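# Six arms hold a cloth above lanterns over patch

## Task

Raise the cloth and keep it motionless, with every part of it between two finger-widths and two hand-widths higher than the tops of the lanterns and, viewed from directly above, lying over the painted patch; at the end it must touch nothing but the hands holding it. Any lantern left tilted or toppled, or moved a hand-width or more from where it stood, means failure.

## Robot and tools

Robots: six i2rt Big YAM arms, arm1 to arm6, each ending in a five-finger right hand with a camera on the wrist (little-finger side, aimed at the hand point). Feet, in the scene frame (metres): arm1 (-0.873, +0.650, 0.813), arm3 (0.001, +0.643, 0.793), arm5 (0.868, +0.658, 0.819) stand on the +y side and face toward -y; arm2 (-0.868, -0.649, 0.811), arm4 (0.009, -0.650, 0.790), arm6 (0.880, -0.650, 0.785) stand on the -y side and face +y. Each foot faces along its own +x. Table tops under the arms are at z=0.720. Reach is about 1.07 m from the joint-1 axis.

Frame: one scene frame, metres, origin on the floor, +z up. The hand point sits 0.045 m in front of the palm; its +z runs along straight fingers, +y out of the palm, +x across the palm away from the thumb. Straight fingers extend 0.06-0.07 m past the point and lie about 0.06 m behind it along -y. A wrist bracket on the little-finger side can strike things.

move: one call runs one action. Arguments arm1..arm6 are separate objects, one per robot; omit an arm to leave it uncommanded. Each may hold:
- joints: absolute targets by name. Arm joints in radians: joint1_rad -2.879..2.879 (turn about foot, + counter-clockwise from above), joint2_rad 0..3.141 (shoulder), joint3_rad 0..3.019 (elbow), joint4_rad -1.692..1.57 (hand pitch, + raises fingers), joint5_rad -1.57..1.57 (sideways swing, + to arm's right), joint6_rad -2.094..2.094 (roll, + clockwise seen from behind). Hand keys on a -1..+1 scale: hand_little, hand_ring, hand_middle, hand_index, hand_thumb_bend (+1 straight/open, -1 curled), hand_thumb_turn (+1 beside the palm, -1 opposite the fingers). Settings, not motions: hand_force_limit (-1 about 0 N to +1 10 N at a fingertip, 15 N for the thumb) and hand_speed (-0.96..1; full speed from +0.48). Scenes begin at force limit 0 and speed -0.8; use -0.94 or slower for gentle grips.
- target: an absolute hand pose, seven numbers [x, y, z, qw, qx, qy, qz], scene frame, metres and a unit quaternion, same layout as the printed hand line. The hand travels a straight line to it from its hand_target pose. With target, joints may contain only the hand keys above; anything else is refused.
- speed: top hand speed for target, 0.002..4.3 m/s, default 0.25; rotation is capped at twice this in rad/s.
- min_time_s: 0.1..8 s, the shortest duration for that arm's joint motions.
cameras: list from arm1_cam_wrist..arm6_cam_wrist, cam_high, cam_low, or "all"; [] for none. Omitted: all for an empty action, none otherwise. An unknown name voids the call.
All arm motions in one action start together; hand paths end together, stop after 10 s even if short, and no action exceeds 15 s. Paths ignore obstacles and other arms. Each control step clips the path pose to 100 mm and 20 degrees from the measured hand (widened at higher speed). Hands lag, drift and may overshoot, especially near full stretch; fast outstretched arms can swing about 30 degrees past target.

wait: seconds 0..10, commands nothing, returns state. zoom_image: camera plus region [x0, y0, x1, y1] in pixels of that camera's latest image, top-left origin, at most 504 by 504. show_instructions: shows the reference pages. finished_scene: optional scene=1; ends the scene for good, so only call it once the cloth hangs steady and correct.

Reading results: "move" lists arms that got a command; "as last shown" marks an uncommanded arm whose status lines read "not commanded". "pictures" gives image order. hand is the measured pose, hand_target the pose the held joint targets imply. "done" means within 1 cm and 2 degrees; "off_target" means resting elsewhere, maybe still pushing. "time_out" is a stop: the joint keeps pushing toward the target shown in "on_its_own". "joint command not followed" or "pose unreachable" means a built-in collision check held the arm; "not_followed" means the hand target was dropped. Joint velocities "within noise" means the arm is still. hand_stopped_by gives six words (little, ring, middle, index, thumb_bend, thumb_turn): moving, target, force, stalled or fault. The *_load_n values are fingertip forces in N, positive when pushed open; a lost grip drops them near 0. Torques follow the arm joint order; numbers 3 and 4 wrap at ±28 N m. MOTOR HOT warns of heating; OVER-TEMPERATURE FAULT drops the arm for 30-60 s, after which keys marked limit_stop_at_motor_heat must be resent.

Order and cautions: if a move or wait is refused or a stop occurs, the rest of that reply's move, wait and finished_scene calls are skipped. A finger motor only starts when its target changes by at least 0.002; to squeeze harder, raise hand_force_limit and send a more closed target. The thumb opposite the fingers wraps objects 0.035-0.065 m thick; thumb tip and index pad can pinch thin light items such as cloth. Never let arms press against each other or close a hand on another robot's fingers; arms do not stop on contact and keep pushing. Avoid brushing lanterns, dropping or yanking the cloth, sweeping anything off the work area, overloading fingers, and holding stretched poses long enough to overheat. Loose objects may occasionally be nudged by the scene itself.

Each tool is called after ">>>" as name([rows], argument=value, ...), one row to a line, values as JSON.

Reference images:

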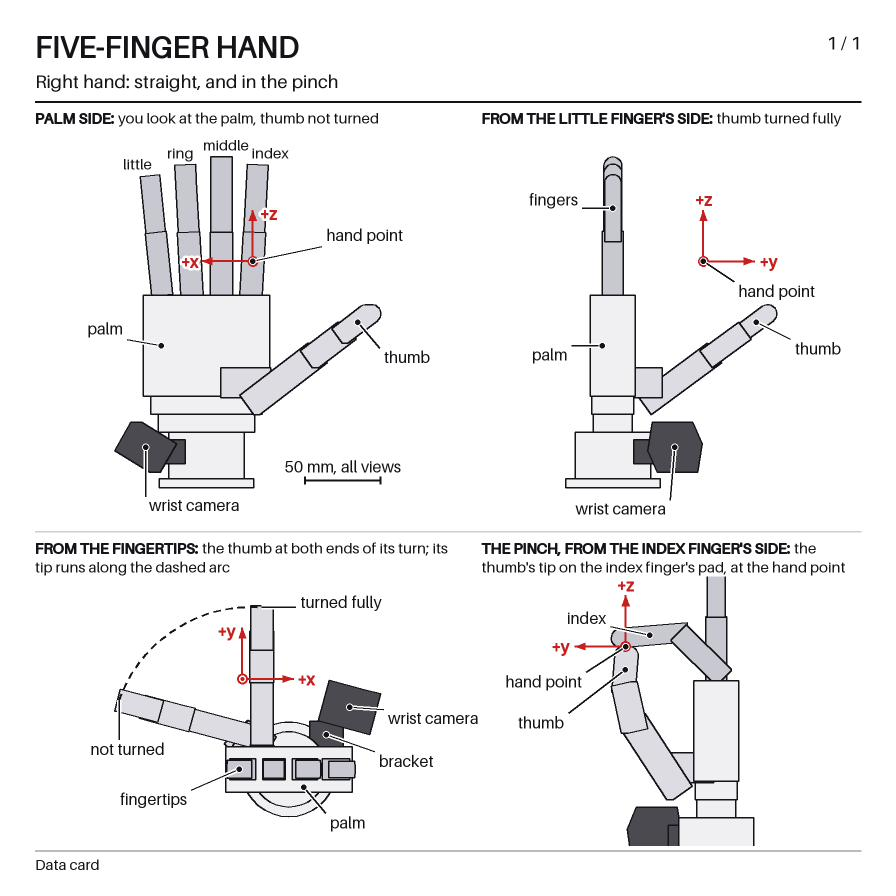

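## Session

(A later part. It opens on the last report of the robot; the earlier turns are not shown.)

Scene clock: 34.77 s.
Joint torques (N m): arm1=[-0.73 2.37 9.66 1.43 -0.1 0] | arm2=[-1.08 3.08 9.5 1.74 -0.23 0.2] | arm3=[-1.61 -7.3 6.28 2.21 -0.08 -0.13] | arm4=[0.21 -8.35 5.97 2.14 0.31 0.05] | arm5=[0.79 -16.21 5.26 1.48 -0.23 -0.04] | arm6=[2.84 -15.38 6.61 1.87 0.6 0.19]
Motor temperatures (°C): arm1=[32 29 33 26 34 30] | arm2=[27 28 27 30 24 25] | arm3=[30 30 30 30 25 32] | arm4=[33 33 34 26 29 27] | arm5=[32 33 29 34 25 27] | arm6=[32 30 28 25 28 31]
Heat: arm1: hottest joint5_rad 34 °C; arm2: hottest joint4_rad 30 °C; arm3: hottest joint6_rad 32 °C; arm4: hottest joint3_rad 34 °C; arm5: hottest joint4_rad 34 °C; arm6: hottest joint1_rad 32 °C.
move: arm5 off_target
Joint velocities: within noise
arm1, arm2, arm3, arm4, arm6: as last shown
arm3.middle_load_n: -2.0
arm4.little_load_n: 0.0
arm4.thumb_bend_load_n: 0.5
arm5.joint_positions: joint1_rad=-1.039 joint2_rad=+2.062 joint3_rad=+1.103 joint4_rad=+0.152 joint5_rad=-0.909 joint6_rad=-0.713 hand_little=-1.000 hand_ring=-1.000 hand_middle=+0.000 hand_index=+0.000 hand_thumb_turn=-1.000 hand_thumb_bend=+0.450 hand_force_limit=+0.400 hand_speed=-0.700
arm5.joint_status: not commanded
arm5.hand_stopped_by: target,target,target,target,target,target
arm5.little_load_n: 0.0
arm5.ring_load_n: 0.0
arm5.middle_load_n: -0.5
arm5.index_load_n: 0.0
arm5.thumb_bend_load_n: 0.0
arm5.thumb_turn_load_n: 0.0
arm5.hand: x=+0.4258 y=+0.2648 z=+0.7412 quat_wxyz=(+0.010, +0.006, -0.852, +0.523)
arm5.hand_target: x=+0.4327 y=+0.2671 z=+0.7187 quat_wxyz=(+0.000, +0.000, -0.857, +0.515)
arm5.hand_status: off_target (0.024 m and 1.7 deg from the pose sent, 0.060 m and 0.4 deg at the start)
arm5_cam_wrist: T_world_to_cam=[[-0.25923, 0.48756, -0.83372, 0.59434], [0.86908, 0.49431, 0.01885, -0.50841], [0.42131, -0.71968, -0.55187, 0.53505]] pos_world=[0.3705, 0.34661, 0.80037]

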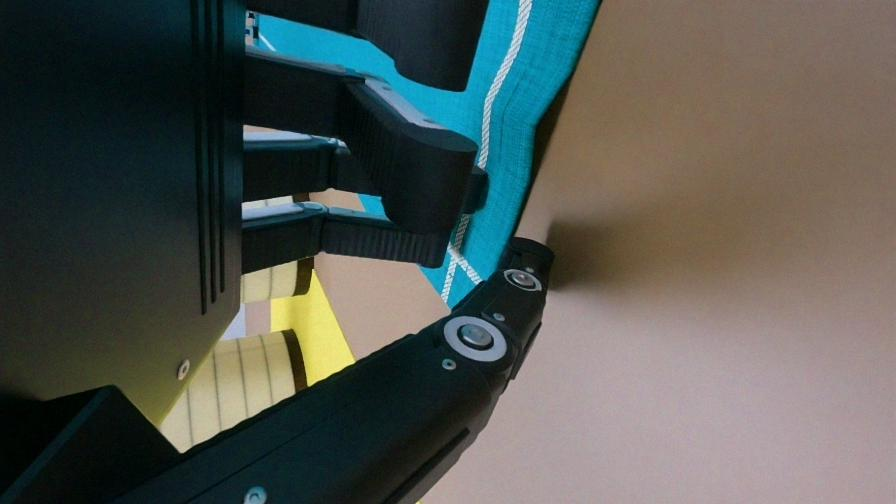

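>>> move(arm5={"target": [0.432, 0.2665, 0.708, 0, 0, 0.857, -0.515], "speed": 0.01, "joints": {"hand_speed": -0.9, "hand_index": -0.4, "hand_middle": -0.4, "hand_thumb_bend": 0.15}}, cameras=["arm5_cam_wrist"])

>>> zoom_image(camera="arm5_cam_wrist", region=[400, 130, 650, 430])

Scene clock: 36.87 s.
Joint torques (N m): arm1=[-0.73 2.37 9.66 1.42 -0.1 0] | arm2=[-0.97 3.02 9.5 1.77 -0.23 0.21] | arm3=[-1.85 -7.24 6.3 2.13 -0.08 -0.13] | arm4=[0.15 -8.35 5.96 2.14 0.3 0.05] | arm5=[0.79 -15.68 5.3 1.13 -0.19 -0.04] | arm6=[2.43 -15.74 6.79 1.66 0.64 0.27]
Motor temperatures (°C): arm1=[32 29 33 26 34 30] | arm2=[27 28 27 30 24 25] | arm3=[30 30 30 30 25 32] | arm4=[33 33 34 26 29 27] | arm5=[32 33 29 34 25 27] | arm6=[32 30 28 25 28 31]
Heat: arm1: hottest joint5_rad 34 °C; arm2: hottest joint4_rad 30 °C; arm3: hottest joint6_rad 32 °C; arm4: hottest joint3_rad 34 °C; arm5: hottest joint4_rad 34 °C; arm6: hottest joint1_rad 32 °C.
move: arm5 off_target
Joint velocities: within noise
arm1, arm2: as last shown
arm3.joint_positions: joint1_rad=-0.655 joint2_rad=+1.627 joint3_rad=+0.611 joint4_rad=+0.208 joint5_rad=-0.507 joint6_rad=-0.485 hand_little=-1.000 hand_ring=-1.000 hand_middle=+0.000 hand_index=+0.000 hand_thumb_turn=-1.000 hand_thumb_bend=+0.500 hand_force_limit=+0.000 hand_speed=-0.800
arm3.joint_status: not commanded
arm3.hand_stopped_by: target,target,target,target,target,target
arm3.little_load_n: 0.0
arm3.ring_load_n: 0.0
arm3.middle_load_n: -1.5
arm3.index_load_n: 0.0
arm3.thumb_bend_load_n: 0.0
arm3.thumb_turn_load_n: 0.0
arm3.hand: x=-0.1942 y=+0.2468 z=+0.7503 quat_wxyz=(+0.002, +0.010, -0.903, +0.429)
arm3.hand_target: x=-0.1977 y=+0.2503 z=+0.7402 quat_wxyz=(+0.000, +0.000, -0.906, +0.422)
arm3.hand_status: not commanded
arm4.joint_positions: joint1_rad=+0.707 joint2_rad=+1.621 joint3_rad=+0.609 joint4_rad=+0.204 joint5_rad=+0.515 joint6_rad=+0.467 hand_little=-1.000 hand_ring=-1.000 hand_middle=+0.000 hand_index=+0.000 hand_thumb_turn=-1.000 hand_thumb_bend=+0.500 hand_force_limit=+0.000 hand_speed=-0.800
arm4.joint_status: not commanded
arm4.hand_stopped_by: target,target,target,target,target,target
arm4.little_load_n: 0.0
arm4.ring_load_n: 0.0
arm4.middle_load_n: -0.5
arm4.index_load_n: 0.0
arm4.thumb_bend_load_n: 0.0
arm4.thumb_turn_load_n: 0.0
arm4.hand: x=-0.2466 y=-0.2543 z=+0.7472 quat_wxyz=(-0.427, +0.904, -0.002, +0.002)
arm4.hand_target: x=-0.2491 y=-0.2600 z=+0.7387 quat_wxyz=(-0.422, +0.906, +0.000, +0.000)
arm4.hand_status: not commanded
arm5.joint_positions: joint1_rad=-1.039 joint2_rad=+2.077 joint3_rad=+1.103 joint4_rad=+0.182 joint5_rad=-0.909 joint6_rad=-0.713 hand_little=-1.000 hand_ring=-1.000 hand_middle=-0.332 hand_index=-0.397 hand_thumb_turn=-1.000 hand_thumb_bend=+0.227 hand_force_limit=+0.400 hand_speed=-0.900
arm5.joint_status: hand_middle off_target (ended at -0.332, target -0.400); hand_thumb_bend off_target (ended at +0.227, target +0.150); the others done
arm5.hand_stopped_by: target,target,force,force,force,target
arm5.little_load_n: 0.0
arm5.ring_load_n: 0.5
arm5.middle_load_n: 8.5
arm5.index_load_n: 7.0
arm5.thumb_bend_load_n: 10.5
arm5.thumb_turn_load_n: 0.0
arm5.hand: x=+0.4237 y=+0.2636 z=+0.7357 quat_wxyz=(+0.015, +0.010, -0.850, +0.526)
arm5.hand_target: x=+0.4328 y=+0.2673 z=+0.7090 quat_wxyz=(+0.000, +0.000, -0.857, +0.515)
arm5.hand_status: off_target (0.029 m and 2.5 deg from the pose sent, 0.034 m and 1.7 deg at the start)
arm6.joint_positions: joint1_rad=+1.038 joint2_rad=+1.886 joint3_rad=+1.103 joint4_rad=-0.262 joint5_rad=+0.732 joint6_rad=+0.863 hand_little=-1.000 hand_ring=-1.000 hand_middle=+0.000 hand_index=+0.000 hand_thumb_turn=-1.000 hand_thumb_bend=+0.500 hand_force_limit=+0.000 hand_speed=-0.800
arm6.joint_status: not commanded
arm6.hand_stopped_by: target,target,target,target,target,target
arm6.little_load_n: 0.0
arm6.ring_load_n: 0.0
arm6.middle_load_n: 0.0
arm6.index_load_n: 0.0
arm6.thumb_bend_load_n: 0.0
arm6.thumb_turn_load_n: 0.0
arm6.hand: x=+0.4006 y=-0.2922 z=+0.7504 quat_wxyz=(-0.424, +0.906, -0.001, -0.002)
arm6.hand_target: x=+0.4004 y=-0.2963 z=+0.7371 quat_wxyz=(-0.422, +0.906, +0.000, +0.000)
arm6.hand_status: not commanded
arm5_cam_wrist: T_world_to_cam=[[-0.26976, 0.4815, -0.8339, 0.59599], [0.86888, 0.49501, 0.00475, -0.49564], [0.41507, -0.72328, -0.5519, 0.53565]] pos_world=[0.36908, 0.3458, 0.79497]

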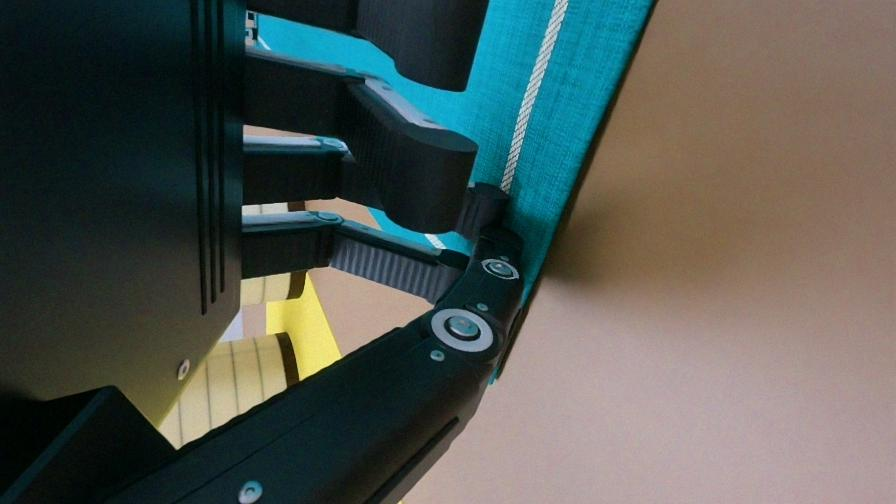

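Scaled by 1.680 from the camera's image (finer frame: 1280x720).

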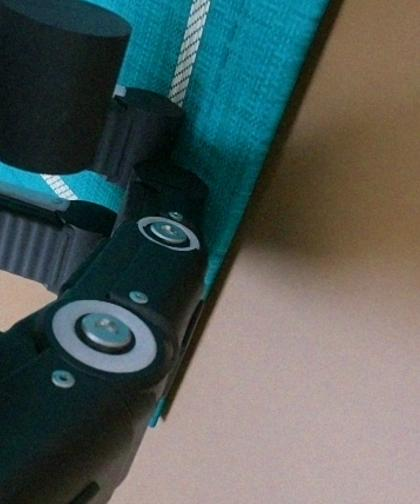

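>>> move(arm5={"target": [0.432, 0.2665, 0.775, 0, 0, 0.857, -0.515], "speed": 0.05}, cameras=["arm5_cam_wrist", "cam_low"])

>>> zoom_image(camera="arm5_cam_wrist", region=[400, 130, 650, 430])

Scene clock: 38.80 s.
Joint torques (N m): arm1=[-0.67 2.37 9.63 1.46 -0.09 0] | arm2=[-1.03 3.08 9.47 1.77 -0.23 0.21] | arm3=[-1.61 -7.41 6.3 2.15 -0.09 -0.13] | arm4=[0.09 -8.35 5.97 2.14 0.3 0.05] | arm5=[0.73 -19.72 5.86 0.58 -0.48 -0.04] | arm6=[2.61 -15.5 6.78 1.62 0.63 0.22]
Motor temperatures (°C): arm1=[32 29 34 26 34 30] | arm2=[27 28 28 30 24 25] | arm3=[30 30 30 30 25 32] | arm4=[33 33 34 26 29 27] | arm5=[32 33 29 34 25 27] | arm6=[32 30 28 25 28 31]
Heat: arm1: hottest joint3_rad 34 °C; arm2: hottest joint4_rad 30 °C; arm3: hottest joint6_rad 32 °C; arm4: hottest joint3_rad 34 °C; arm5: hottest joint4_rad 34 °C; arm6: hottest joint1_rad 32 °C.
move: arm5 done
Joint velocities: within noise
arm1, arm2, arm3, arm4, arm6: as last shown
arm4.little_load_n: 0.5
arm4.hand: x=-0.2466 y=-0.2542 z=+0.7472 quat_wxyz=(-0.427, +0.904, -0.002, +0.002)
arm5.joint_positions: joint1_rad=-1.039 joint2_rad=+1.984 joint3_rad=+1.103 joint4_rad=+0.050 joint5_rad=-0.903 joint6_rad=-0.713 hand_little=-1.000 hand_ring=-1.000 hand_middle=-0.332 hand_index=-0.397 hand_thumb_turn=-1.000 hand_thumb_bend=+0.227 hand_force_limit=+0.400 hand_speed=-0.900
arm5.joint_status: not commanded
arm5.hand_stopped_by: target,target,force,force,force,target
arm5.little_load_n: 0.0
arm5.ring_load_n: 0.0
arm5.middle_load_n: 8.5
arm5.index_load_n: 7.5
arm5.thumb_bend_load_n: 10.5
arm5.thumb_turn_load_n: 0.0
arm5.hand: x=+0.4298 y=+0.2674 z=+0.7738 quat_wxyz=(+0.002, -0.001, -0.856, +0.517)
arm5.hand_target: x=+0.4320 y=+0.2665 z=+0.7749 quat_wxyz=(+0.000, +0.000, -0.857, +0.515)
arm5.hand_status: done (0.003 m and 0.3 deg from the pose sent, 0.040 m and 2.5 deg at the start)
arm6.ring_load_n: 0.5
arm6.thumb_bend_load_n: 0.5
arm5_cam_wrist: T_world_to_cam=[[-0.24061, 0.50094, -0.83137, 0.60798], [0.87036, 0.49048, 0.04364, -0.53249], [0.42963, -0.71309, -0.55401, 0.54959]] pos_world=[0.37362, 0.34852, 0.83317]

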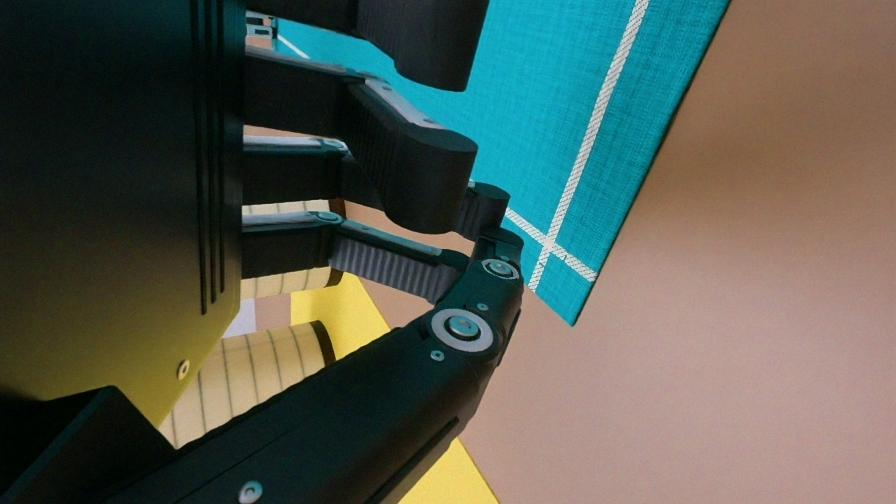

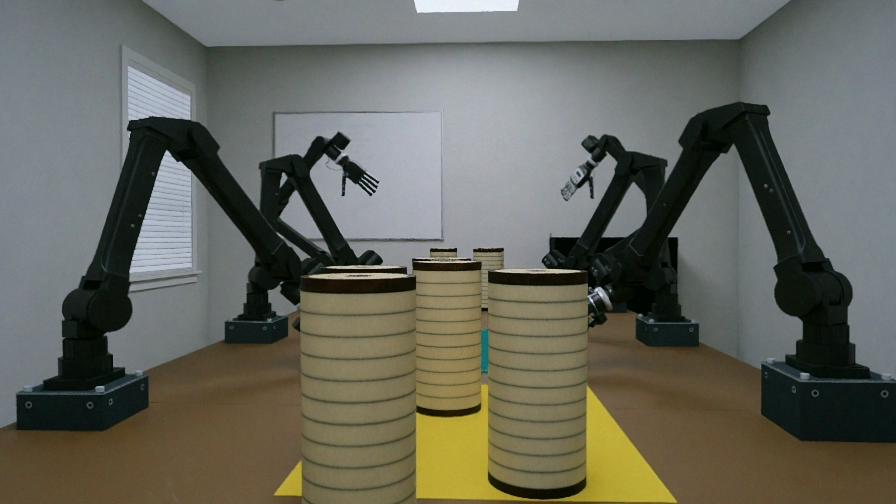

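Scaled by 1.680 from the camera's image (finer frame: 1280x720).

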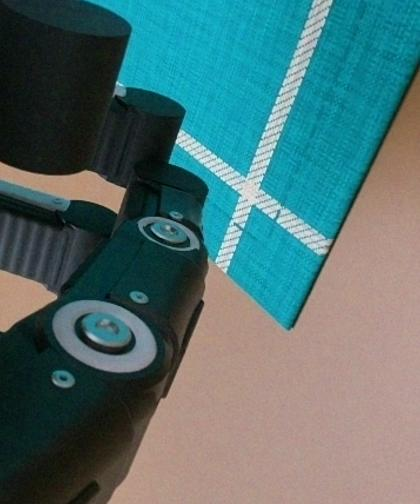

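>>> move(arm5={"target": [0.432, 0.247, 0.780, 0, 0, 0.866, -0.5], "speed": 0.08, "joints": {"hand_speed": -0.6, "hand_index": 0.25, "hand_middle": 0.25, "hand_thumb_bend": 0.65}})

>>> move(arm5={"target": [0.432, 0.247, 0.722, 0, 0, 0.866, -0.5], "speed": 0.05}, cameras=["arm5_cam_wrist"])

Scene clock: 41.73 s.
Joint torques (N m): arm1=[-0.67 2.37 9.65 1.43 -0.1 0] | arm2=[-1.03 3.14 9.5 1.77 -0.23 0.21] | arm3=[-1.85 -7.36 6.3 2.13 -0.08 -0.11] | arm4=[0.21 -8.35 5.97 2.13 0.3 0.05] | arm5=[0.85 -19.9 8.16 0.58 -0.46 0.13] | arm6=[2.55 -14.92 6.91 1.55 0.61 0.22]
Motor temperatures (°C): arm1=[32 29 34 26 34 30] | arm2=[27 28 28 30 24 25] | arm3=[30 30 30 30 25 32] | arm4=[33 33 34 26 29 27] | arm5=[32 33 29 34 25 27] | arm6=[32 30 28 25 28 31]
Heat: arm1: hottest joint3_rad 34 °C; arm2: hottest joint4_rad 30 °C; arm3: hottest joint6_rad 32 °C; arm4: hottest joint3_rad 34 °C; arm5: hottest joint4_rad 34 °C; arm6: hottest joint1_rad 32 °C.
move: arm5 off_target
Joint velocities: within noise
arm1, arm2, arm3, arm4, arm6: as last shown
arm4.little_load_n: 0.0
arm5.joint_positions: joint1_rad=-1.001 joint2_rad=+1.984 joint3_rad=+1.116 joint4_rad=+0.003 joint5_rad=-0.854 joint6_rad=-0.713 hand_little=-1.000 hand_ring=-1.000 hand_middle=+0.250 hand_index=+0.250 hand_thumb_turn=-1.000 hand_thumb_bend=+0.650 hand_force_limit=+0.400 hand_speed=-0.600
arm5.joint_status: all done
arm5.hand_stopped_by: target,target,target,target,target,target
arm5.little_load_n: 0.0
arm5.ring_load_n: 0.0
arm5.middle_load_n: 0.0
arm5.index_load_n: 0.0
arm5.thumb_bend_load_n: 0.0
arm5.thumb_turn_load_n: 0.0
arm5.hand: x=+0.4407 y=+0.2560 z=+0.7686 quat_wxyz=(-0.005, -0.001, -0.868, +0.496)
arm5.hand_target: x=+0.4322 y=+0.2473 z=+0.7801 quat_wxyz=(+0.000, +0.000, -0.866, +0.500)
arm5.hand_status: off_target (0.017 m and 0.8 deg from the pose sent, 0.021 m and 2.3 deg at the start)
arm6.ring_load_n: 0.0
arm6.thumb_bend_load_n: 0.0
pictures: none

Scene clock: 43.40 s.
Joint torques (N m): arm1=[-0.67 2.37 9.66 1.44 -0.1 0] | arm2=[-1.08 3.02 9.51 1.76 -0.23 0.21] | arm3=[-1.9 -7.41 6.3 2.13 -0.08 -0.13] | arm4=[0.09 -8.35 5.97 2.14 0.3 0.05] | arm5=[0.91 -15.79 7.08 1.42 -0.13 0.06] | arm6=[2.26 -15.56 6.8 1.51 0.67 0.21]
Motor temperatures (°C): arm1=[32 29 34 26 34 30] | arm2=[27 28 28 30 24 25] | arm3=[30 30 30 30 25 32] | arm4=[33 33 34 26 29 27] | arm5=[32 33 29 34 25 27] | arm6=[32 30 28 25 28 31]
Heat: arm1: hottest joint3_rad 34 °C; arm2: hottest joint4_rad 30 °C; arm3: hottest joint6_rad 32 °C; arm4: hottest joint3_rad 34 °C; arm5: hottest joint4_rad 34 °C; arm6: hottest joint1_rad 32 °C.
move: arm5 off_target
Joint velocities: within noise
arm1, arm2, arm3, arm4, arm6: as last shown
arm5.joint_positions: joint1_rad=-1.001 joint2_rad=+2.054 joint3_rad=+1.120 joint4_rad=+0.108 joint5_rad=-0.861 joint6_rad=-0.706 hand_little=-1.000 hand_ring=-1.000 hand_middle=+0.250 hand_index=+0.250 hand_thumb_turn=-1.000 hand_thumb_bend=+0.650 hand_force_limit=+0.400 hand_speed=-0.600
arm5.joint_status: not commanded
arm5.hand_stopped_by: target,target,target,target,target,target
arm5.little_load_n: 0.0
arm5.ring_load_n: 0.0
arm5.middle_load_n: 0.0
arm5.index_load_n: -0.5
arm5.thumb_bend_load_n: -0.5
arm5.thumb_turn_load_n: 0.0
arm5.hand: x=+0.4335 y=+0.2506 z=+0.7418 quat_wxyz=(+0.006, +0.005, -0.862, +0.506)
arm5.hand_target: x=+0.4327 y=+0.2478 z=+0.7224 quat_wxyz=(+0.000, +0.000, -0.866, +0.500)
arm5.hand_status: off_target (0.020 m and 1.2 deg from the pose sent, 0.048 m and 0.8 deg at the start)
arm5_cam_wrist: T_world_to_cam=[[-0.25437, 0.51975, -0.81557, 0.58011], [0.86748, 0.49542, 0.04517, -0.52729], [0.42753, -0.696, -0.57689, 0.53181]] pos_world=[0.37761, 0.32986, 0.80373]

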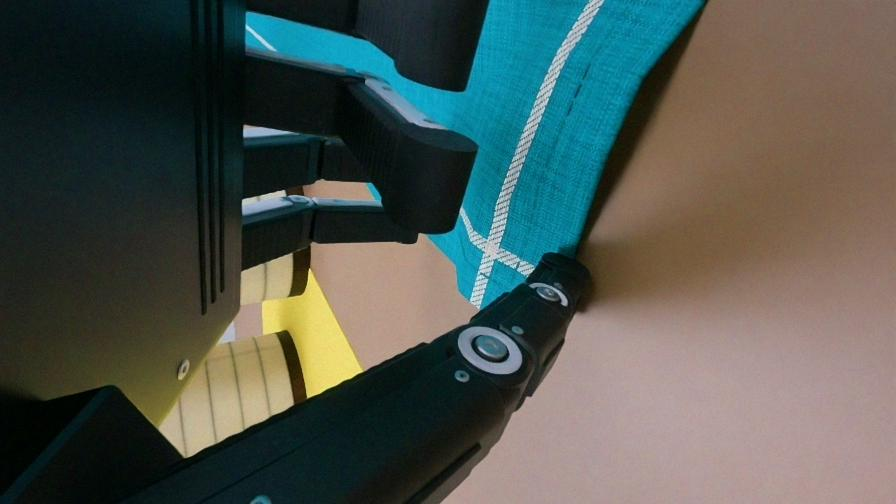

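>>> zoom_image(camera="arm5_cam_wrist", region=[420, 60, 720, 360])

Scaled by 1.680 from the camera's image (finer frame: 1280x720).

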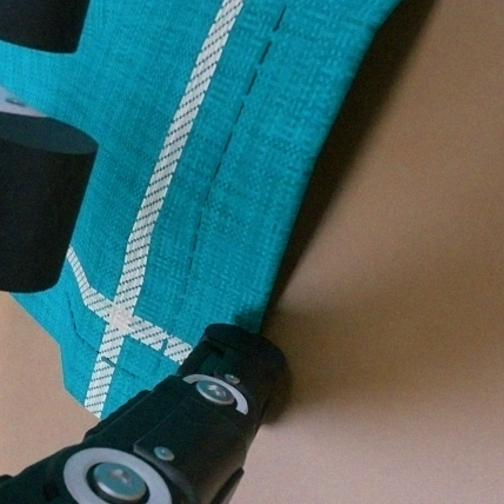

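>>> move(arm5={"target": [0.4325, 0.234, 0.712, 0, 0, 0.8339, -0.5519], "speed": 0.008, "joints": {"hand_speed": -0.9, "hand_index": -0.4, "hand_middle": -0.4, "hand_thumb_bend": 0.15}}, cameras=["arm5_cam_wrist"])

>>> zoom_image(camera="arm5_cam_wrist", region=[400, 60, 700, 360])

Scene clock: 51.73 s.
Joint torques (N m): arm1=[-0.67 2.37 9.66 1.44 -0.1 0] | arm2=[-1.03 3.14 9.48 1.74 -0.23 0.21] | arm3=[-1.79 -7.53 6.31 2.14 -0.08 -0.13] | arm4=[0.09 -8.35 5.97 2.1 0.06 0.05] | arm5=[0.44 -16.5 4.92 1.59 -0.42 0.08] | arm6=[2.9 -14.86 6.74 1.84 0.64 0.21]
Motor temperatures (°C): arm1=[32 29 34 26 34 30] | arm2=[27 28 28 30 24 25] | arm3=[30 30 31 30 25 32] | arm4=[33 33 34 26 29 27] | arm5=[32 34 29 33 25 27] | arm6=[32 30 29 25 28 31]
Heat: arm1: hottest joint3_rad 34 °C; arm2: hottest joint4_rad 30 °C; arm3: hottest joint6_rad 32 °C; arm4: hottest joint3_rad 34 °C; arm5: hottest joint2_rad 34 °C; arm6: hottest joint1_rad 32 °C.
move: arm5 off_target
Joint velocities: within noise
arm1, arm2, arm3, arm4, arm6: as last shown
arm3.little_load_n: 0.5
arm4.joint_positions: joint1_rad=+0.707 joint2_rad=+1.621 joint3_rad=+0.609 joint4_rad=+0.205 joint5_rad=+0.521 joint6_rad=+0.467 hand_little=-1.000 hand_ring=-1.000 hand_middle=+0.000 hand_index=+0.000 hand_thumb_turn=-1.000 hand_thumb_bend=+0.500 hand_force_limit=+0.000 hand_speed=-0.800
arm4.middle_load_n: 0.0
arm4.hand: x=-0.2457 y=-0.2536 z=+0.7474 quat_wxyz=(-0.428, +0.904, -0.004, +0.004)
arm4.hand_target: x=-0.2491 y=-0.2601 z=+0.7387 quat_wxyz=(-0.422, +0.906, +0.000, +0.000)
arm5.joint_positions: joint1_rad=-1.001 joint2_rad=+2.122 joint3_rad=+1.120 joint4_rad=+0.346 joint5_rad=-0.930 joint6_rad=-0.594 hand_little=-1.000 hand_ring=-1.000 hand_middle=-0.343 hand_index=-0.398 hand_thumb_turn=-1.000 hand_thumb_bend=+0.302 hand_force_limit=+0.400 hand_speed=-0.900
arm5.joint_status: hand_middle off_target (ended at -0.343, target -0.400); hand_thumb_bend off_target (ended at +0.302, target +0.150); the others done
arm5.hand_stopped_by: target,target,force,target,force,target
arm5.little_load_n: 0.0
arm5.ring_load_n: 0.0
arm5.middle_load_n: 7.0
arm5.index_load_n: 5.5
arm5.thumb_bend_load_n: 10.5
arm5.thumb_turn_load_n: 0.5
arm5.hand: x=+0.4246 y=+0.2298 z=+0.7375 quat_wxyz=(+0.015, +0.012, -0.829, +0.559)
arm5.hand_target: x=+0.4331 y=+0.2346 z=+0.7129 quat_wxyz=(+0.000, +0.000, -0.834, +0.552)
arm5.hand_status: off_target (0.027 m and 2.5 deg from the pose sent, 0.034 m and 6.2 deg at the start)
arm6.thumb_bend_load_n: 0.5
arm5_cam_wrist: T_world_to_cam=[[-0.27538, 0.41248, -0.86835, 0.65773], [0.86575, 0.49907, -0.03749, -0.44819], [0.4179, -0.7621, -0.49454, 0.47728]] pos_world=[0.36969, 0.31611, 0.79037]

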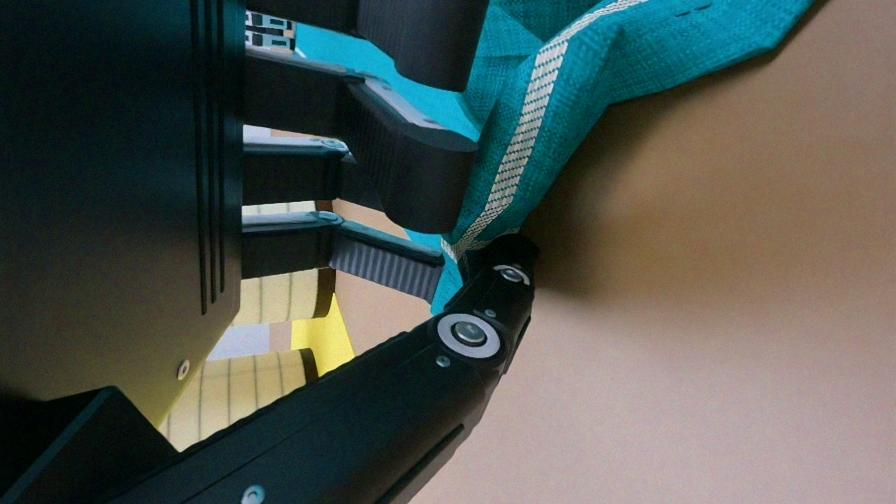

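Scaled by 1.680 from the camera's image (finer frame: 1280x720).

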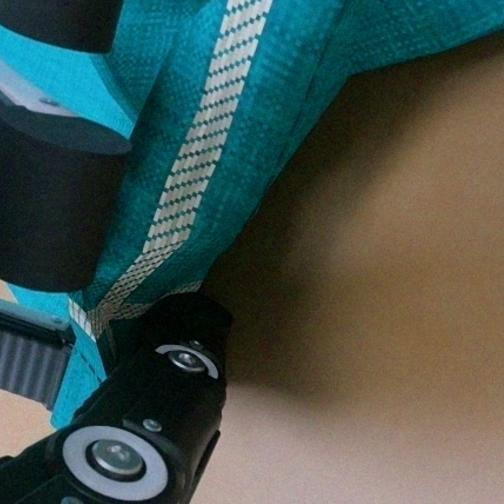

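>>> move(arm5={"joints": {"hand_force_limit": 0.6, "hand_speed": -0.92, "hand_index": -0.6, "hand_middle": -0.6, "hand_thumb_bend": 0.0}})

>>> move(arm5={"target": [0.4325, 0.240, 0.82, 0, 0, 0.8339, -0.5519], "speed": 0.06}, cameras=["arm5_cam_wrist", "cam_high"])

>>> zoom_image(camera="arm5_cam_wrist", region=[400, 60, 700, 360])

Scene clock: 52.83 s.
Joint torques (N m): arm1=[-0.67 2.32 9.66 1.44 -0.09 0] | arm2=[-1.03 3.02 9.48 1.76 -0.22 0.21] | arm3=[-1.73 -7.24 6.28 2.11 -0.09 -0.12] | arm4=[0.09 -8.35 5.97 2.13 0.06 0.05] | arm5=[0.38 -16.56 4.9 1.5 -0.38 0.07] | arm6=[2.37 -15.56 6.68 1.8 0.61 0.19]
Motor temperatures (°C): arm1=[32 29 34 26 34 30] | arm2=[27 28 28 30 24 25] | arm3=[30 30 31 30 25 32] | arm4=[33 33 34 26 29 27] | arm5=[32 34 29 33 25 27] | arm6=[32 30 29 25 28 31]
Heat: arm1: hottest joint3_rad 34 °C; arm2: hottest joint4_rad 30 °C; arm3: hottest joint6_rad 32 °C; arm4: hottest joint3_rad 34 °C; arm5: hottest joint2_rad 34 °C; arm6: hottest joint1_rad 32 °C.
move: arm5 off_target
Joint velocities: within noise
arm1.joint_positions: joint1_rad=-0.769 joint2_rad=+0.580 joint3_rad=+1.413 joint4_rad=-1.635 joint5_rad=-0.148 joint6_rad=-1.247 hand_little=+1.000 hand_ring=+1.000 hand_middle=+1.000 hand_index=+1.000 hand_thumb_turn=+1.000 hand_thumb_bend=+1.000 hand_force_limit=+0.000 hand_speed=-0.800
arm1.joint_status: not commanded
arm1.hand_stopped_by: target,target,target,target,target,target
arm1.little_load_n: 0.0
arm1.ring_load_n: 0.0
arm1.middle_load_n: 0.0
arm1.index_load_n: 0.0
arm1.thumb_bend_load_n: 0.0
arm1.thumb_turn_load_n: 0.0
arm1.hand: x=-0.9874 y=+0.5535 z=+1.2626 quat_wxyz=(+0.287, +0.245, -0.890, +0.256)
arm1.hand_target: x=-0.9871 y=+0.5537 z=+1.2698 quat_wxyz=(+0.295, +0.245, -0.886, +0.260)
arm1.hand_status: not commanded
arm2.joint_positions: joint1_rad=-0.190 joint2_rad=+0.599 joint3_rad=+1.434 joint4_rad=-1.566 joint5_rad=-0.217 joint6_rad=-1.305 hand_little=+1.000 hand_ring=+1.000 hand_middle=+1.000 hand_index=+1.000 hand_thumb_turn=+1.000 hand_thumb_bend=+1.000 hand_force_limit=+0.000 hand_speed=-0.800
arm2.joint_status: not commanded
arm2.hand_stopped_by: target,target,target,target,target,target
arm2.little_load_n: 0.0
arm2.ring_load_n: 0.0
arm2.middle_load_n: 0.0
arm2.index_load_n: 0.0
arm2.thumb_bend_load_n: 0.0
arm2.thumb_turn_load_n: 0.0
arm2.hand: x=-0.8190 y=-0.4776 z=+1.2763 quat_wxyz=(-0.360, +0.759, +0.501, +0.210)
arm2.hand_target: x=-0.8190 y=-0.4777 z=+1.2852 quat_wxyz=(-0.367, +0.754, +0.500, +0.217)
arm2.hand_status: not commanded
arm3, arm4, arm6: as last shown
arm3.little_load_n: 0.0
arm4.ring_load_n: 0.5
arm5.joint_positions: joint1_rad=-1.001 joint2_rad=+2.122 joint3_rad=+1.120 joint4_rad=+0.349 joint5_rad=-0.931 joint6_rad=-0.593 hand_little=-1.000 hand_ring=-1.000 hand_middle=-0.355 hand_index=-0.441 hand_thumb_turn=-1.000 hand_thumb_bend=+0.297 hand_force_limit=+0.600 hand_speed=-0.920
arm5.joint_status: hand_middle off_target (ended at -0.355, target -0.600); hand_index off_target (ended at -0.441, target -0.600); hand_thumb_bend off_target (ended at +0.297, target +0.000); the others done
arm5.hand_stopped_by: target,target,force,force,force,target
arm5.little_load_n: 0.0
arm5.ring_load_n: 0.0
arm5.middle_load_n: 7.5
arm5.index_load_n: 8.0
arm5.thumb_bend_load_n: 12.5
arm5.thumb_turn_load_n: 1.0
arm5.hand: x=+0.4245 y=+0.2295 z=+0.7379 quat_wxyz=(+0.015, +0.013, -0.828, +0.560)
arm5.hand_target: x=+0.4331 y=+0.2346 z=+0.7130 quat_wxyz=(+0.000, +0.000, -0.834, +0.552)
arm5.hand_status: not commanded
arm6.thumb_bend_load_n: -0.5
pictures: none

Scene clock: 55.17 s.
Joint torques (N m): arm1=[-0.79 2.37 9.65 1.44 -0.09 0] | arm2=[-1.08 3.14 9.5 1.76 -0.23 0.21] | arm3=[-1.73 -7.41 6.26 2.11 -0.08 -0.12] | arm4=[0.15 -8.35 5.97 2.13 0.06 0.05] | arm5=[-0.26 -19.6 5.98 0.51 -0.8 -0.05] | arm6=[3.14 -14.62 6.83 1.55 0.62 0.24]
Motor temperatures (°C): arm1=[32 29 34 26 34 30] | arm2=[27 28 28 30 24 25] | arm3=[30 30 31 30 25 32] | arm4=[33 33 34 26 29 27] | arm5=[32 34 29 33 25 27] | arm6=[32 30 29 25 28 31]
Heat: arm1: hottest joint3_rad 34 °C; arm2: hottest joint4_rad 30 °C; arm3: hottest joint6_rad 32 °C; arm4: hottest joint3_rad 34 °C; arm5: hottest joint2_rad 34 °C; arm6: hottest joint1_rad 32 °C.
move: arm5 done
Joint velocities: within noise
arm1, arm2, arm3, arm4, arm6: as last shown
arm1.middle_load_n: -0.5
arm1.index_load_n: -0.5
arm1.thumb_turn_load_n: 0.5
arm2.thumb_turn_load_n: 0.5
arm4.ring_load_n: 0.0
arm5.joint_positions: joint1_rad=-1.004 joint2_rad=+1.932 joint3_rad=+1.112 joint4_rad=+0.136 joint5_rad=-0.930 joint6_rad=-0.595 hand_little=-1.000 hand_ring=-1.000 hand_middle=-0.355 hand_index=-0.441 hand_thumb_turn=-1.000 hand_thumb_bend=+0.297 hand_force_limit=+0.600 hand_speed=-0.920
arm5.joint_status: not commanded
arm5.hand_stopped_by: target,target,force,force,force,target
arm5.little_load_n: 0.0
arm5.ring_load_n: 0.0
arm5.middle_load_n: 7.5
arm5.index_load_n: 7.5
arm5.thumb_bend_load_n: 12.5
arm5.thumb_turn_load_n: 0.0
arm5.hand: x=+0.4303 y=+0.2347 z=+0.8209 quat_wxyz=(+0.007, +0.005, -0.832, +0.554)
arm5.hand_target: x=+0.4325 y=+0.2399 z=+0.8200 quat_wxyz=(+0.000, +0.000, -0.834, +0.552)
arm5.hand_status: done (0.006 m and 1.0 deg from the pose sent, 0.083 m and 2.5 deg at the start)
arm6.thumb_bend_load_n: 0.5
arm5_cam_wrist: T_world_to_cam=[[-0.25549, 0.42485, -0.86846, 0.71825], [0.86793, 0.49652, -0.01244, -0.47333], [0.42593, -0.75694, -0.4956, 0.5161]] pos_world=[0.37451, 0.32052, 0.87367]

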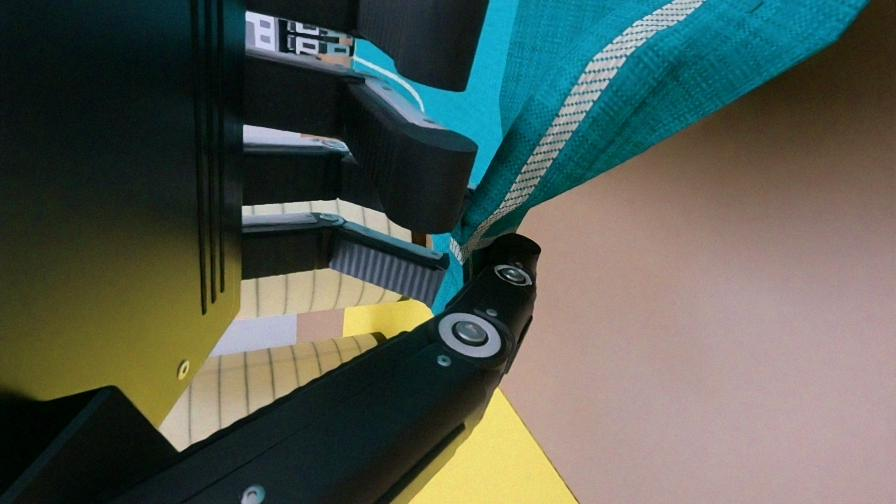

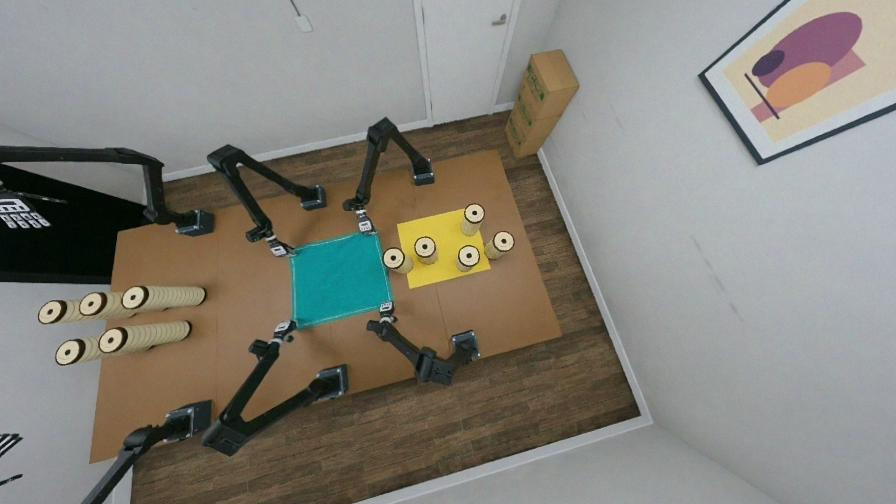

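Scaled by 1.680 from the camera's image (finer frame: 1280x720).

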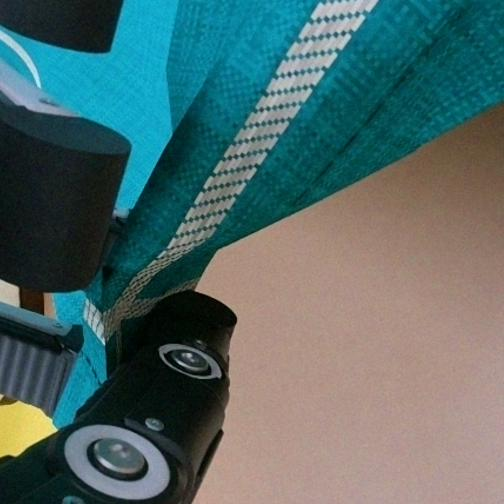

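>>> move(arm3={"target": [-0.201, 0.255, 0.780, 0, 0, 0.866, -0.5], "speed": 0.08, "joints": {"hand_speed": -0.6, "hand_index": 0.25, "hand_middle": 0.25, "hand_thumb_bend": 0.65, "hand_force_limit": 0.4}}, arm4={"target": [-0.254, -0.259, 0.780, 0.5, -0.866, 0, 0], "speed": 0.08, "joints": {"hand_speed": -0.6, "hand_index": 0.25, "hand_middle": 0.25, "hand_thumb_bend": 0.65, "hand_force_limit": 0.4}}, arm6={"target": [0.402, -0.299, 0.780, 0.5, -0.866, 0, 0], "speed": 0.08, "joints": {"hand_speed": -0.6, "hand_index": 0.25, "hand_middle": 0.25, "hand_thumb_bend": 0.65, "hand_force_limit": 0.4}}, cameras=["arm3_cam_wrist", "arm4_cam_wrist", "arm6_cam_wrist"])

Scene clock: 57.33 s.
Joint torques (N m): arm1=[-0.73 2.37 9.65 1.43 -0.1 0] | arm2=[-1.03 3.08 9.52 1.74 -0.23 0.2] | arm3=[-1.67 -10.34 5.86 2.59 -0.36 -0.05] | arm4=[0.09 -10.29 6.15 2.43 0.5 -0.2] | arm5=[-0.21 -19.55 5.97 0.7 -0.61 -0.03] | arm6=[2.08 -17.38 6.65 1.94 0.75 0.07]
Motor temperatures (°C): arm1=[32 29 34 26 34 30] | arm2=[27 28 29 30 24 25] | arm3=[30 30 31 30 25 32] | arm4=[33 33 34 26 29 27] | arm5=[32 34 29 33 26 27] | arm6=[32 30 29 25 28 31]
Heat: arm1: hottest joint3_rad 34 °C; arm2: hottest joint4_rad 30 °C; arm3: hottest joint6_rad 32 °C; arm4: hottest joint3_rad 34 °C; arm5: hottest joint2_rad 34 °C; arm6: hottest joint1_rad 32 °C.
move: arm3 done; arm4 done; arm6 done
Joint velocities: within noise
arm1, arm2, arm5: as last shown
arm1.middle_load_n: 0.0
arm1.index_load_n: 0.0
arm1.thumb_turn_load_n: 0.0
arm2.little_load_n: 0.5
arm2.thumb_turn_load_n: 0.0
arm3.joint_positions: joint1_rad=-0.723 joint2_rad=+1.579 joint3_rad=+0.535 joint4_rad=+0.345 joint5_rad=-0.628 joint6_rad=-0.446 hand_little=-1.000 hand_ring=-1.000 hand_middle=+0.250 hand_index=+0.250 hand_thumb_turn=-1.000 hand_thumb_bend=+0.650 hand_force_limit=+0.400 hand_speed=-0.600
arm3.joint_status: all done
arm3.hand_stopped_by: target,target,target,target,target,target
arm3.little_load_n: 0.0
arm3.ring_load_n: 0.0
arm3.middle_load_n: 0.0
arm3.index_load_n: 0.0
arm3.thumb_bend_load_n: 0.0
arm3.thumb_turn_load_n: 0.0
arm3.hand: x=-0.1948 y=+0.2568 z=+0.7718 quat_wxyz=(-0.008, +0.004, -0.872, +0.489)
arm3.hand_target: x=-0.2009 y=+0.2550 z=+0.7799 quat_wxyz=(+0.000, +0.000, -0.866, +0.500)
arm3.hand_status: done (0.010 m and 1.8 deg from the pose sent, 0.032 m and 9.3 deg at the start)
arm4.joint_positions: joint1_rad=+0.767 joint2_rad=+1.570 joint3_rad=+0.543 joint4_rad=+0.341 joint5_rad=+0.633 joint6_rad=+0.435 hand_little=-1.000 hand_ring=-1.000 hand_middle=+0.250 hand_index=+0.250 hand_thumb_turn=-1.000 hand_thumb_bend=+0.650 hand_force_limit=+0.400 hand_speed=-0.600
arm4.joint_status: all done
arm4.hand_stopped_by: target,target,target,target,target,target
arm4.little_load_n: 0.0
arm4.ring_load_n: 0.0
arm4.middle_load_n: 0.0
arm4.index_load_n: 0.0
arm4.thumb_bend_load_n: 0.0
arm4.thumb_turn_load_n: 0.5
arm4.hand: x=-0.2487 y=-0.2584 z=+0.7727 quat_wxyz=(-0.491, +0.871, -0.004, +0.007)
arm4.hand_target: x=-0.2540 y=-0.2590 z=+0.7799 quat_wxyz=(-0.500, +0.866, +0.000, +0.000)
arm4.hand_status: done (0.009 m and 1.5 deg from the pose sent, 0.034 m and 9.3 deg at the start)
arm5.joint_positions: joint1_rad=-1.004 joint2_rad=+1.932 joint3_rad=+1.112 joint4_rad=+0.130 joint5_rad=-0.935 joint6_rad=-0.595 hand_little=-1.000 hand_ring=-1.000 hand_middle=-0.355 hand_index=-0.441 hand_thumb_turn=-1.000 hand_thumb_bend=+0.297 hand_force_limit=+0.600 hand_speed=-0.920
arm5.index_load_n: 6.0
arm5.hand: x=+0.4321 y=+0.2351 z=+0.8206 quat_wxyz=(+0.003, +0.005, -0.833, +0.554)
arm5.hand_target: x=+0.4326 y=+0.2399 z=+0.8200 quat_wxyz=(+0.000, +0.000, -0.834, +0.552)
arm6.joint_positions: joint1_rad=+1.090 joint2_rad=+1.843 joint3_rad=+1.039 joint4_rad=-0.150 joint5_rad=+0.891 joint6_rad=+0.822 hand_little=-1.000 hand_ring=-1.000 hand_middle=+0.250 hand_index=+0.250 hand_thumb_turn=-1.000 hand_thumb_bend=+0.650 hand_force_limit=+0.400 hand_speed=-0.600
arm6.joint_status: all done
arm6.hand_stopped_by: target,target,target,target,target,target
arm6.little_load_n: 0.0
arm6.ring_load_n: 0.0
arm6.middle_load_n: 0.0
arm6.index_load_n: 0.0
arm6.thumb_bend_load_n: 0.0
arm6.thumb_turn_load_n: 0.0
arm6.hand: x=+0.4054 y=-0.2962 z=+0.7749 quat_wxyz=(-0.495, +0.869, -0.002, +0.007)
arm6.hand_target: x=+0.4020 y=-0.2991 z=+0.7799 quat_wxyz=(-0.500, +0.866, +0.000, +0.000)
arm6.hand_status: done (0.007 m and 1.1 deg from the pose sent, 0.030 m and 9.8 deg at the start)
arm3_cam_wrist: T_world_to_cam=[[-0.24882, 0.55138, -0.79629, 0.42026], [0.80772, 0.57182, 0.14356, -0.10374], [0.53449, -0.60745, -0.58764, 0.82765]] pos_world=[-0.25401, 0.33036, 0.8359]
arm4_cam_wrist: T_world_to_cam=[[0.26898, -0.46713, -0.84228, 0.59858], [-0.83424, -0.55004, 0.03864, -0.37945], [-0.48134, 0.69227, -0.53765, 0.58605]] pos_world=[-0.19547, -0.33481, 0.83393]
arm6_cam_wrist: T_world_to_cam=[[0.24382, -0.45668, -0.85557, 0.43372], [-0.8376, -0.54385, 0.0516, 0.13982], [-0.48886, 0.70404, -0.51512, 0.92257]] pos_world=[0.46237, -0.37541, 0.83909]

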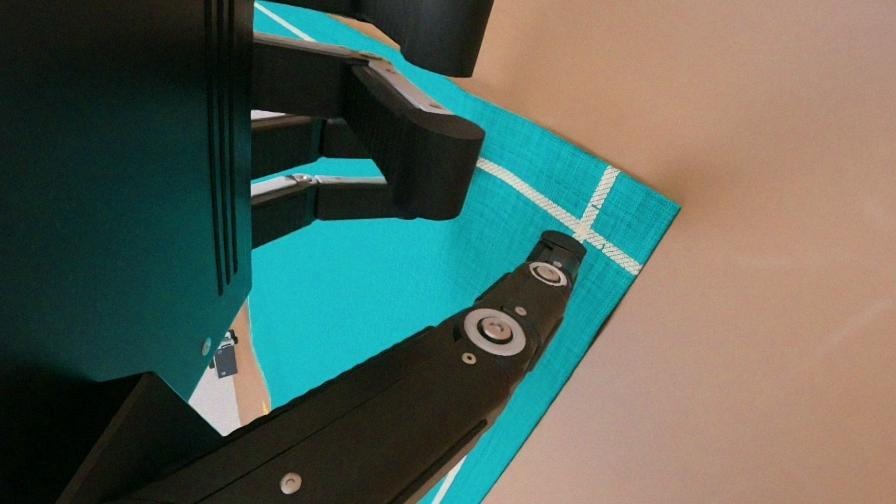

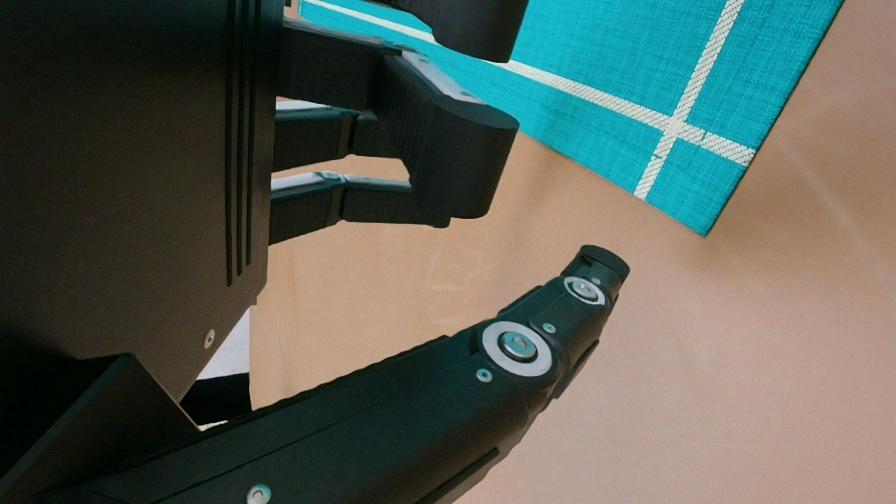

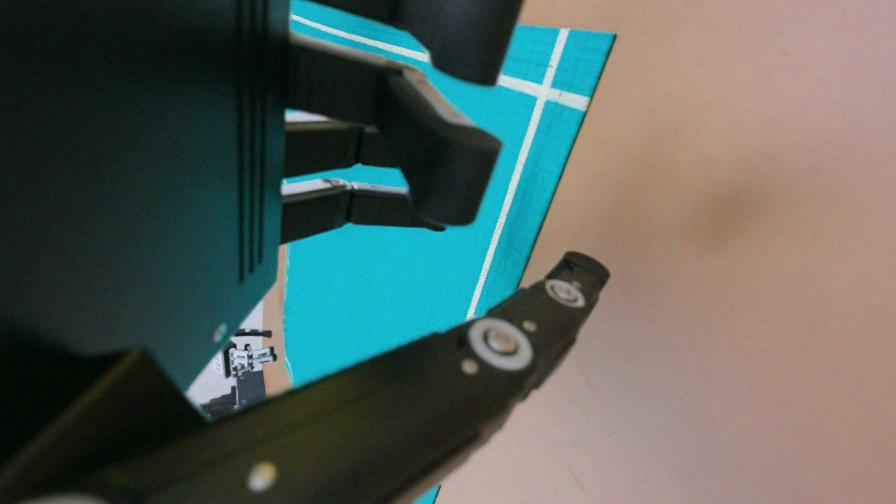

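>>> move(arm3={"target": [-0.199, 0.259, 0.780, 0, 0, 0.866, -0.5], "speed": 0.08}, arm4={"target": [-0.218, -0.259, 0.780, 0.5, -0.866, 0, 0], "speed": 0.08}, arm6={"target": [0.4405, -0.242, 0.780, 0.5, -0.866, 0, 0], "speed": 0.08}, cameras=["arm3_cam_wrist", "arm4_cam_wrist", "arm6_cam_wrist"])

Scene clock: 59.30 s.
Joint torques (N m): arm1=[-0.67 2.37 9.66 1.43 -0.1 0] | arm2=[-1.03 3.08 9.5 1.74 -0.23 0.21] | arm3=[-1.9 -10.34 5.87 2.69 -0.38 -0.1] | arm4=[-1.38 -9.41 6.11 2.45 0.24 -0.17] | arm5=[-0.26 -19.55 5.97 0.7 -0.61 -0.03] | arm6=[1.2 -17.55 6.43 1.94 0.32 0.03]
Motor temperatures (°C): arm1=[32 29 34 26 34 30] | arm2=[27 28 29 30 24 25] | arm3=[30 30 31 30 25 32] | arm4=[33 33 34 26 29 27] | arm5=[32 34 29 33 26 27] | arm6=[32 31 29 25 28 31]
Heat: arm1: hottest joint3_rad 34 °C; arm2: hottest joint4_rad 30 °C; arm3: hottest joint6_rad 32 °C; arm4: hottest joint3_rad 34 °C; arm5: hottest joint2_rad 34 °C; arm6: hottest joint1_rad 32 °C.
move: arm3 off_target; arm4 done; arm6 done
Joint velocities: within noise
arm1, arm2, arm5: as last shown
arm1.little_load_n: -0.5
arm2.little_load_n: 0.0
arm2.ring_load_n: -0.5
arm3.joint_positions: joint1_rad=-0.726 joint2_rad=+1.572 joint3_rad=+0.523 joint4_rad=+0.345 joint5_rad=-0.630 joint6_rad=-0.446 hand_little=-1.000 hand_ring=-1.000 hand_middle=+0.250 hand_index=+0.250 hand_thumb_turn=-1.000 hand_thumb_bend=+0.650 hand_force_limit=+0.400 hand_speed=-0.600
arm3.joint_status: not commanded
arm3.hand_stopped_by: target,target,target,target,target,target
arm3.little_load_n: 0.0
arm3.ring_load_n: 0.0
arm3.middle_load_n: 0.0
arm3.index_load_n: 0.0
arm3.thumb_bend_load_n: 0.0
arm3.thumb_turn_load_n: 0.0
arm3.hand: x=-0.1919 y=+0.2613 z=+0.7710 quat_wxyz=(-0.010, +0.002, -0.873, +0.488)
arm3.hand_target: x=-0.1989 y=+0.2591 z=+0.7798 quat_wxyz=(+0.000, +0.000, -0.866, +0.500)
arm3.hand_status: off_target (0.012 m and 1.9 deg from the pose sent, 0.009 m and 1.7 deg at the start)
arm4.joint_positions: joint1_rad=+0.706 joint2_rad=+1.523 joint3_rad=+0.473 joint4_rad=+0.397 joint5_rad=+0.572 joint6_rad=+0.374 hand_little=-1.000 hand_ring=-1.000 hand_middle=+0.250 hand_index=+0.250 hand_thumb_turn=-1.000 hand_thumb_bend=+0.650 hand_force_limit=+0.400 hand_speed=-0.600
arm4.joint_status: not commanded
arm4.hand_stopped_by: target,target,target,target,target,target
arm4.little_load_n: 0.5
arm4.ring_load_n: 0.0
arm4.middle_load_n: 0.0
arm4.index_load_n: 0.0
arm4.thumb_bend_load_n: 0.0
arm4.thumb_turn_load_n: 0.0
arm4.hand: x=-0.2199 y=-0.2639 z=+0.7725 quat_wxyz=(-0.491, +0.871, +0.004, +0.004)
arm4.hand_target: x=-0.2180 y=-0.2591 z=+0.7800 quat_wxyz=(-0.500, +0.866, +0.000, +0.000)
arm4.hand_status: done (0.009 m and 1.4 deg from the pose sent, 0.032 m and 1.5 deg at the start)
arm5.index_load_n: 6.5
arm6.joint_positions: joint1_rad=+0.963 joint2_rad=+1.835 joint3_rad=+0.998 joint4_rad=+0.000 joint5_rad=+0.809 joint6_rad=+0.660 hand_little=-1.000 hand_ring=-1.000 hand_middle=+0.250 hand_index=+0.250 hand_thumb_turn=-1.000 hand_thumb_bend=+0.650 hand_force_limit=+0.400 hand_speed=-0.600
arm6.joint_status: not commanded
arm6.hand_stopped_by: target,target,target,target,target,target
arm6.little_load_n: 0.0
arm6.ring_load_n: 0.0
arm6.middle_load_n: 0.0
arm6.index_load_n: 0.0
arm6.thumb_bend_load_n: 0.0
arm6.thumb_turn_load_n: 0.0
arm6.hand: x=+0.4409 y=-0.2442 z=+0.7736 quat_wxyz=(-0.495, +0.869, +0.002, +0.007)
arm6.hand_target: x=+0.4407 y=-0.2420 z=+0.7799 quat_wxyz=(-0.500, +0.866, +0.000, +0.000)
arm6.hand_status: done (0.007 m and 1.1 deg from the pose sent, 0.065 m and 1.1 deg at the start)
arm3_cam_wrist: T_world_to_cam=[[-0.24427, 0.55371, -0.79608, 0.41791], [0.80766, 0.57052, 0.149, -0.11242], [0.53668, -0.60656, -0.58657, 0.82765]] pos_world=[-0.25131, 0.33476, 0.83491]
arm4_cam_wrist: T_world_to_cam=[[0.27874, -0.46277, -0.84152, 0.59086], [-0.82447, -0.56466, 0.03743, -0.35923], [-0.49249, 0.68338, -0.53893, 0.59983]] pos_world=[-0.16546, -0.33931, 0.83393]
arm6_cam_wrist: T_world_to_cam=[[0.25076, -0.45429, -0.85483, 0.44468], [-0.83399, -0.54973, 0.0475, 0.1981], [-0.49151, 0.70101, -0.51672, 0.9043]] pos_world=[0.49817, -0.32301, 0.83799]

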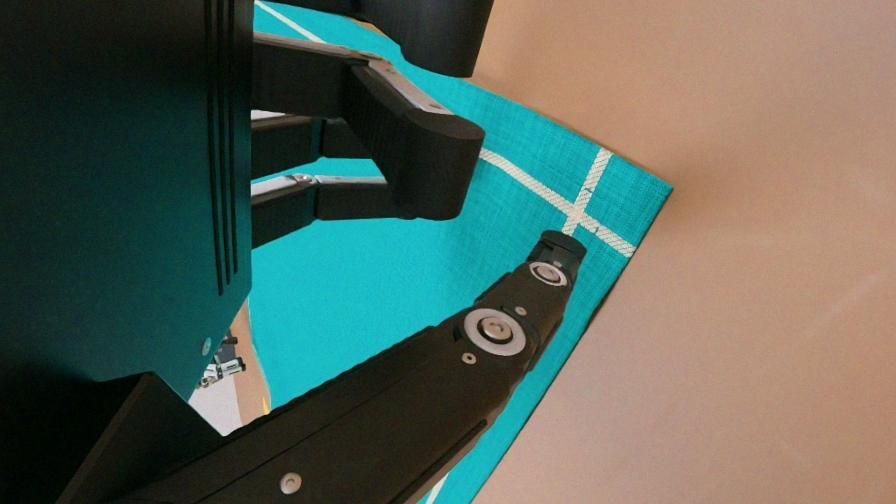

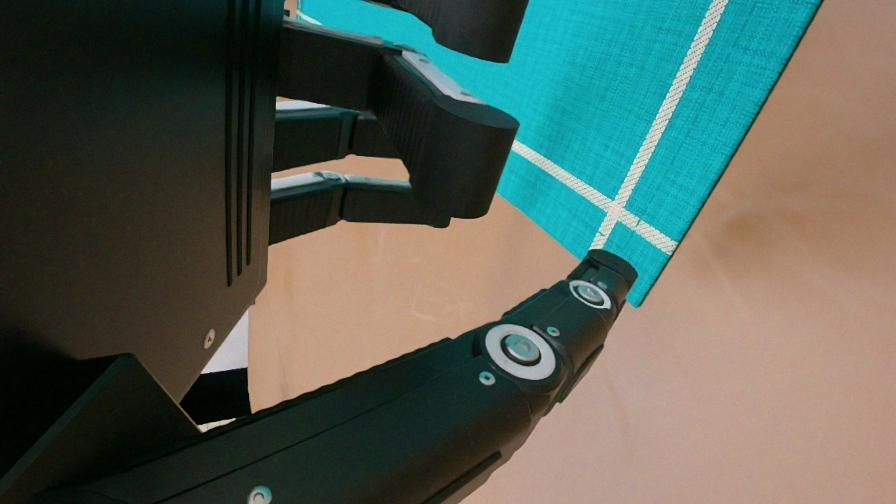

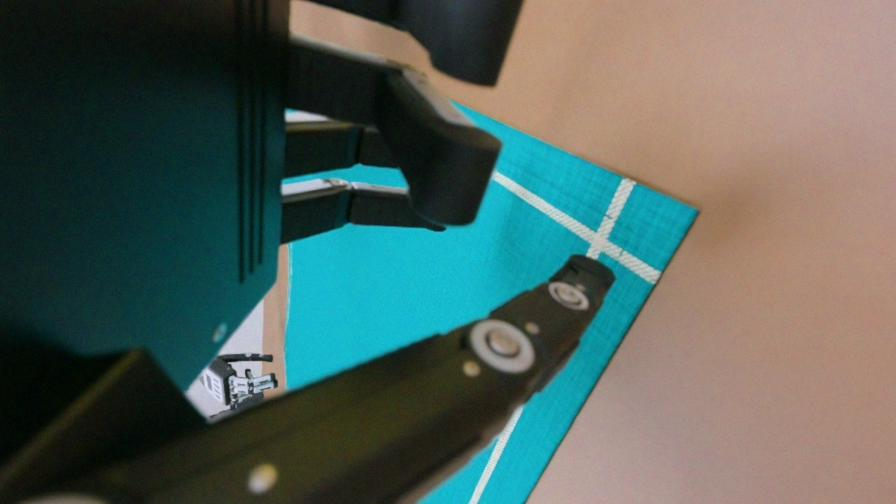

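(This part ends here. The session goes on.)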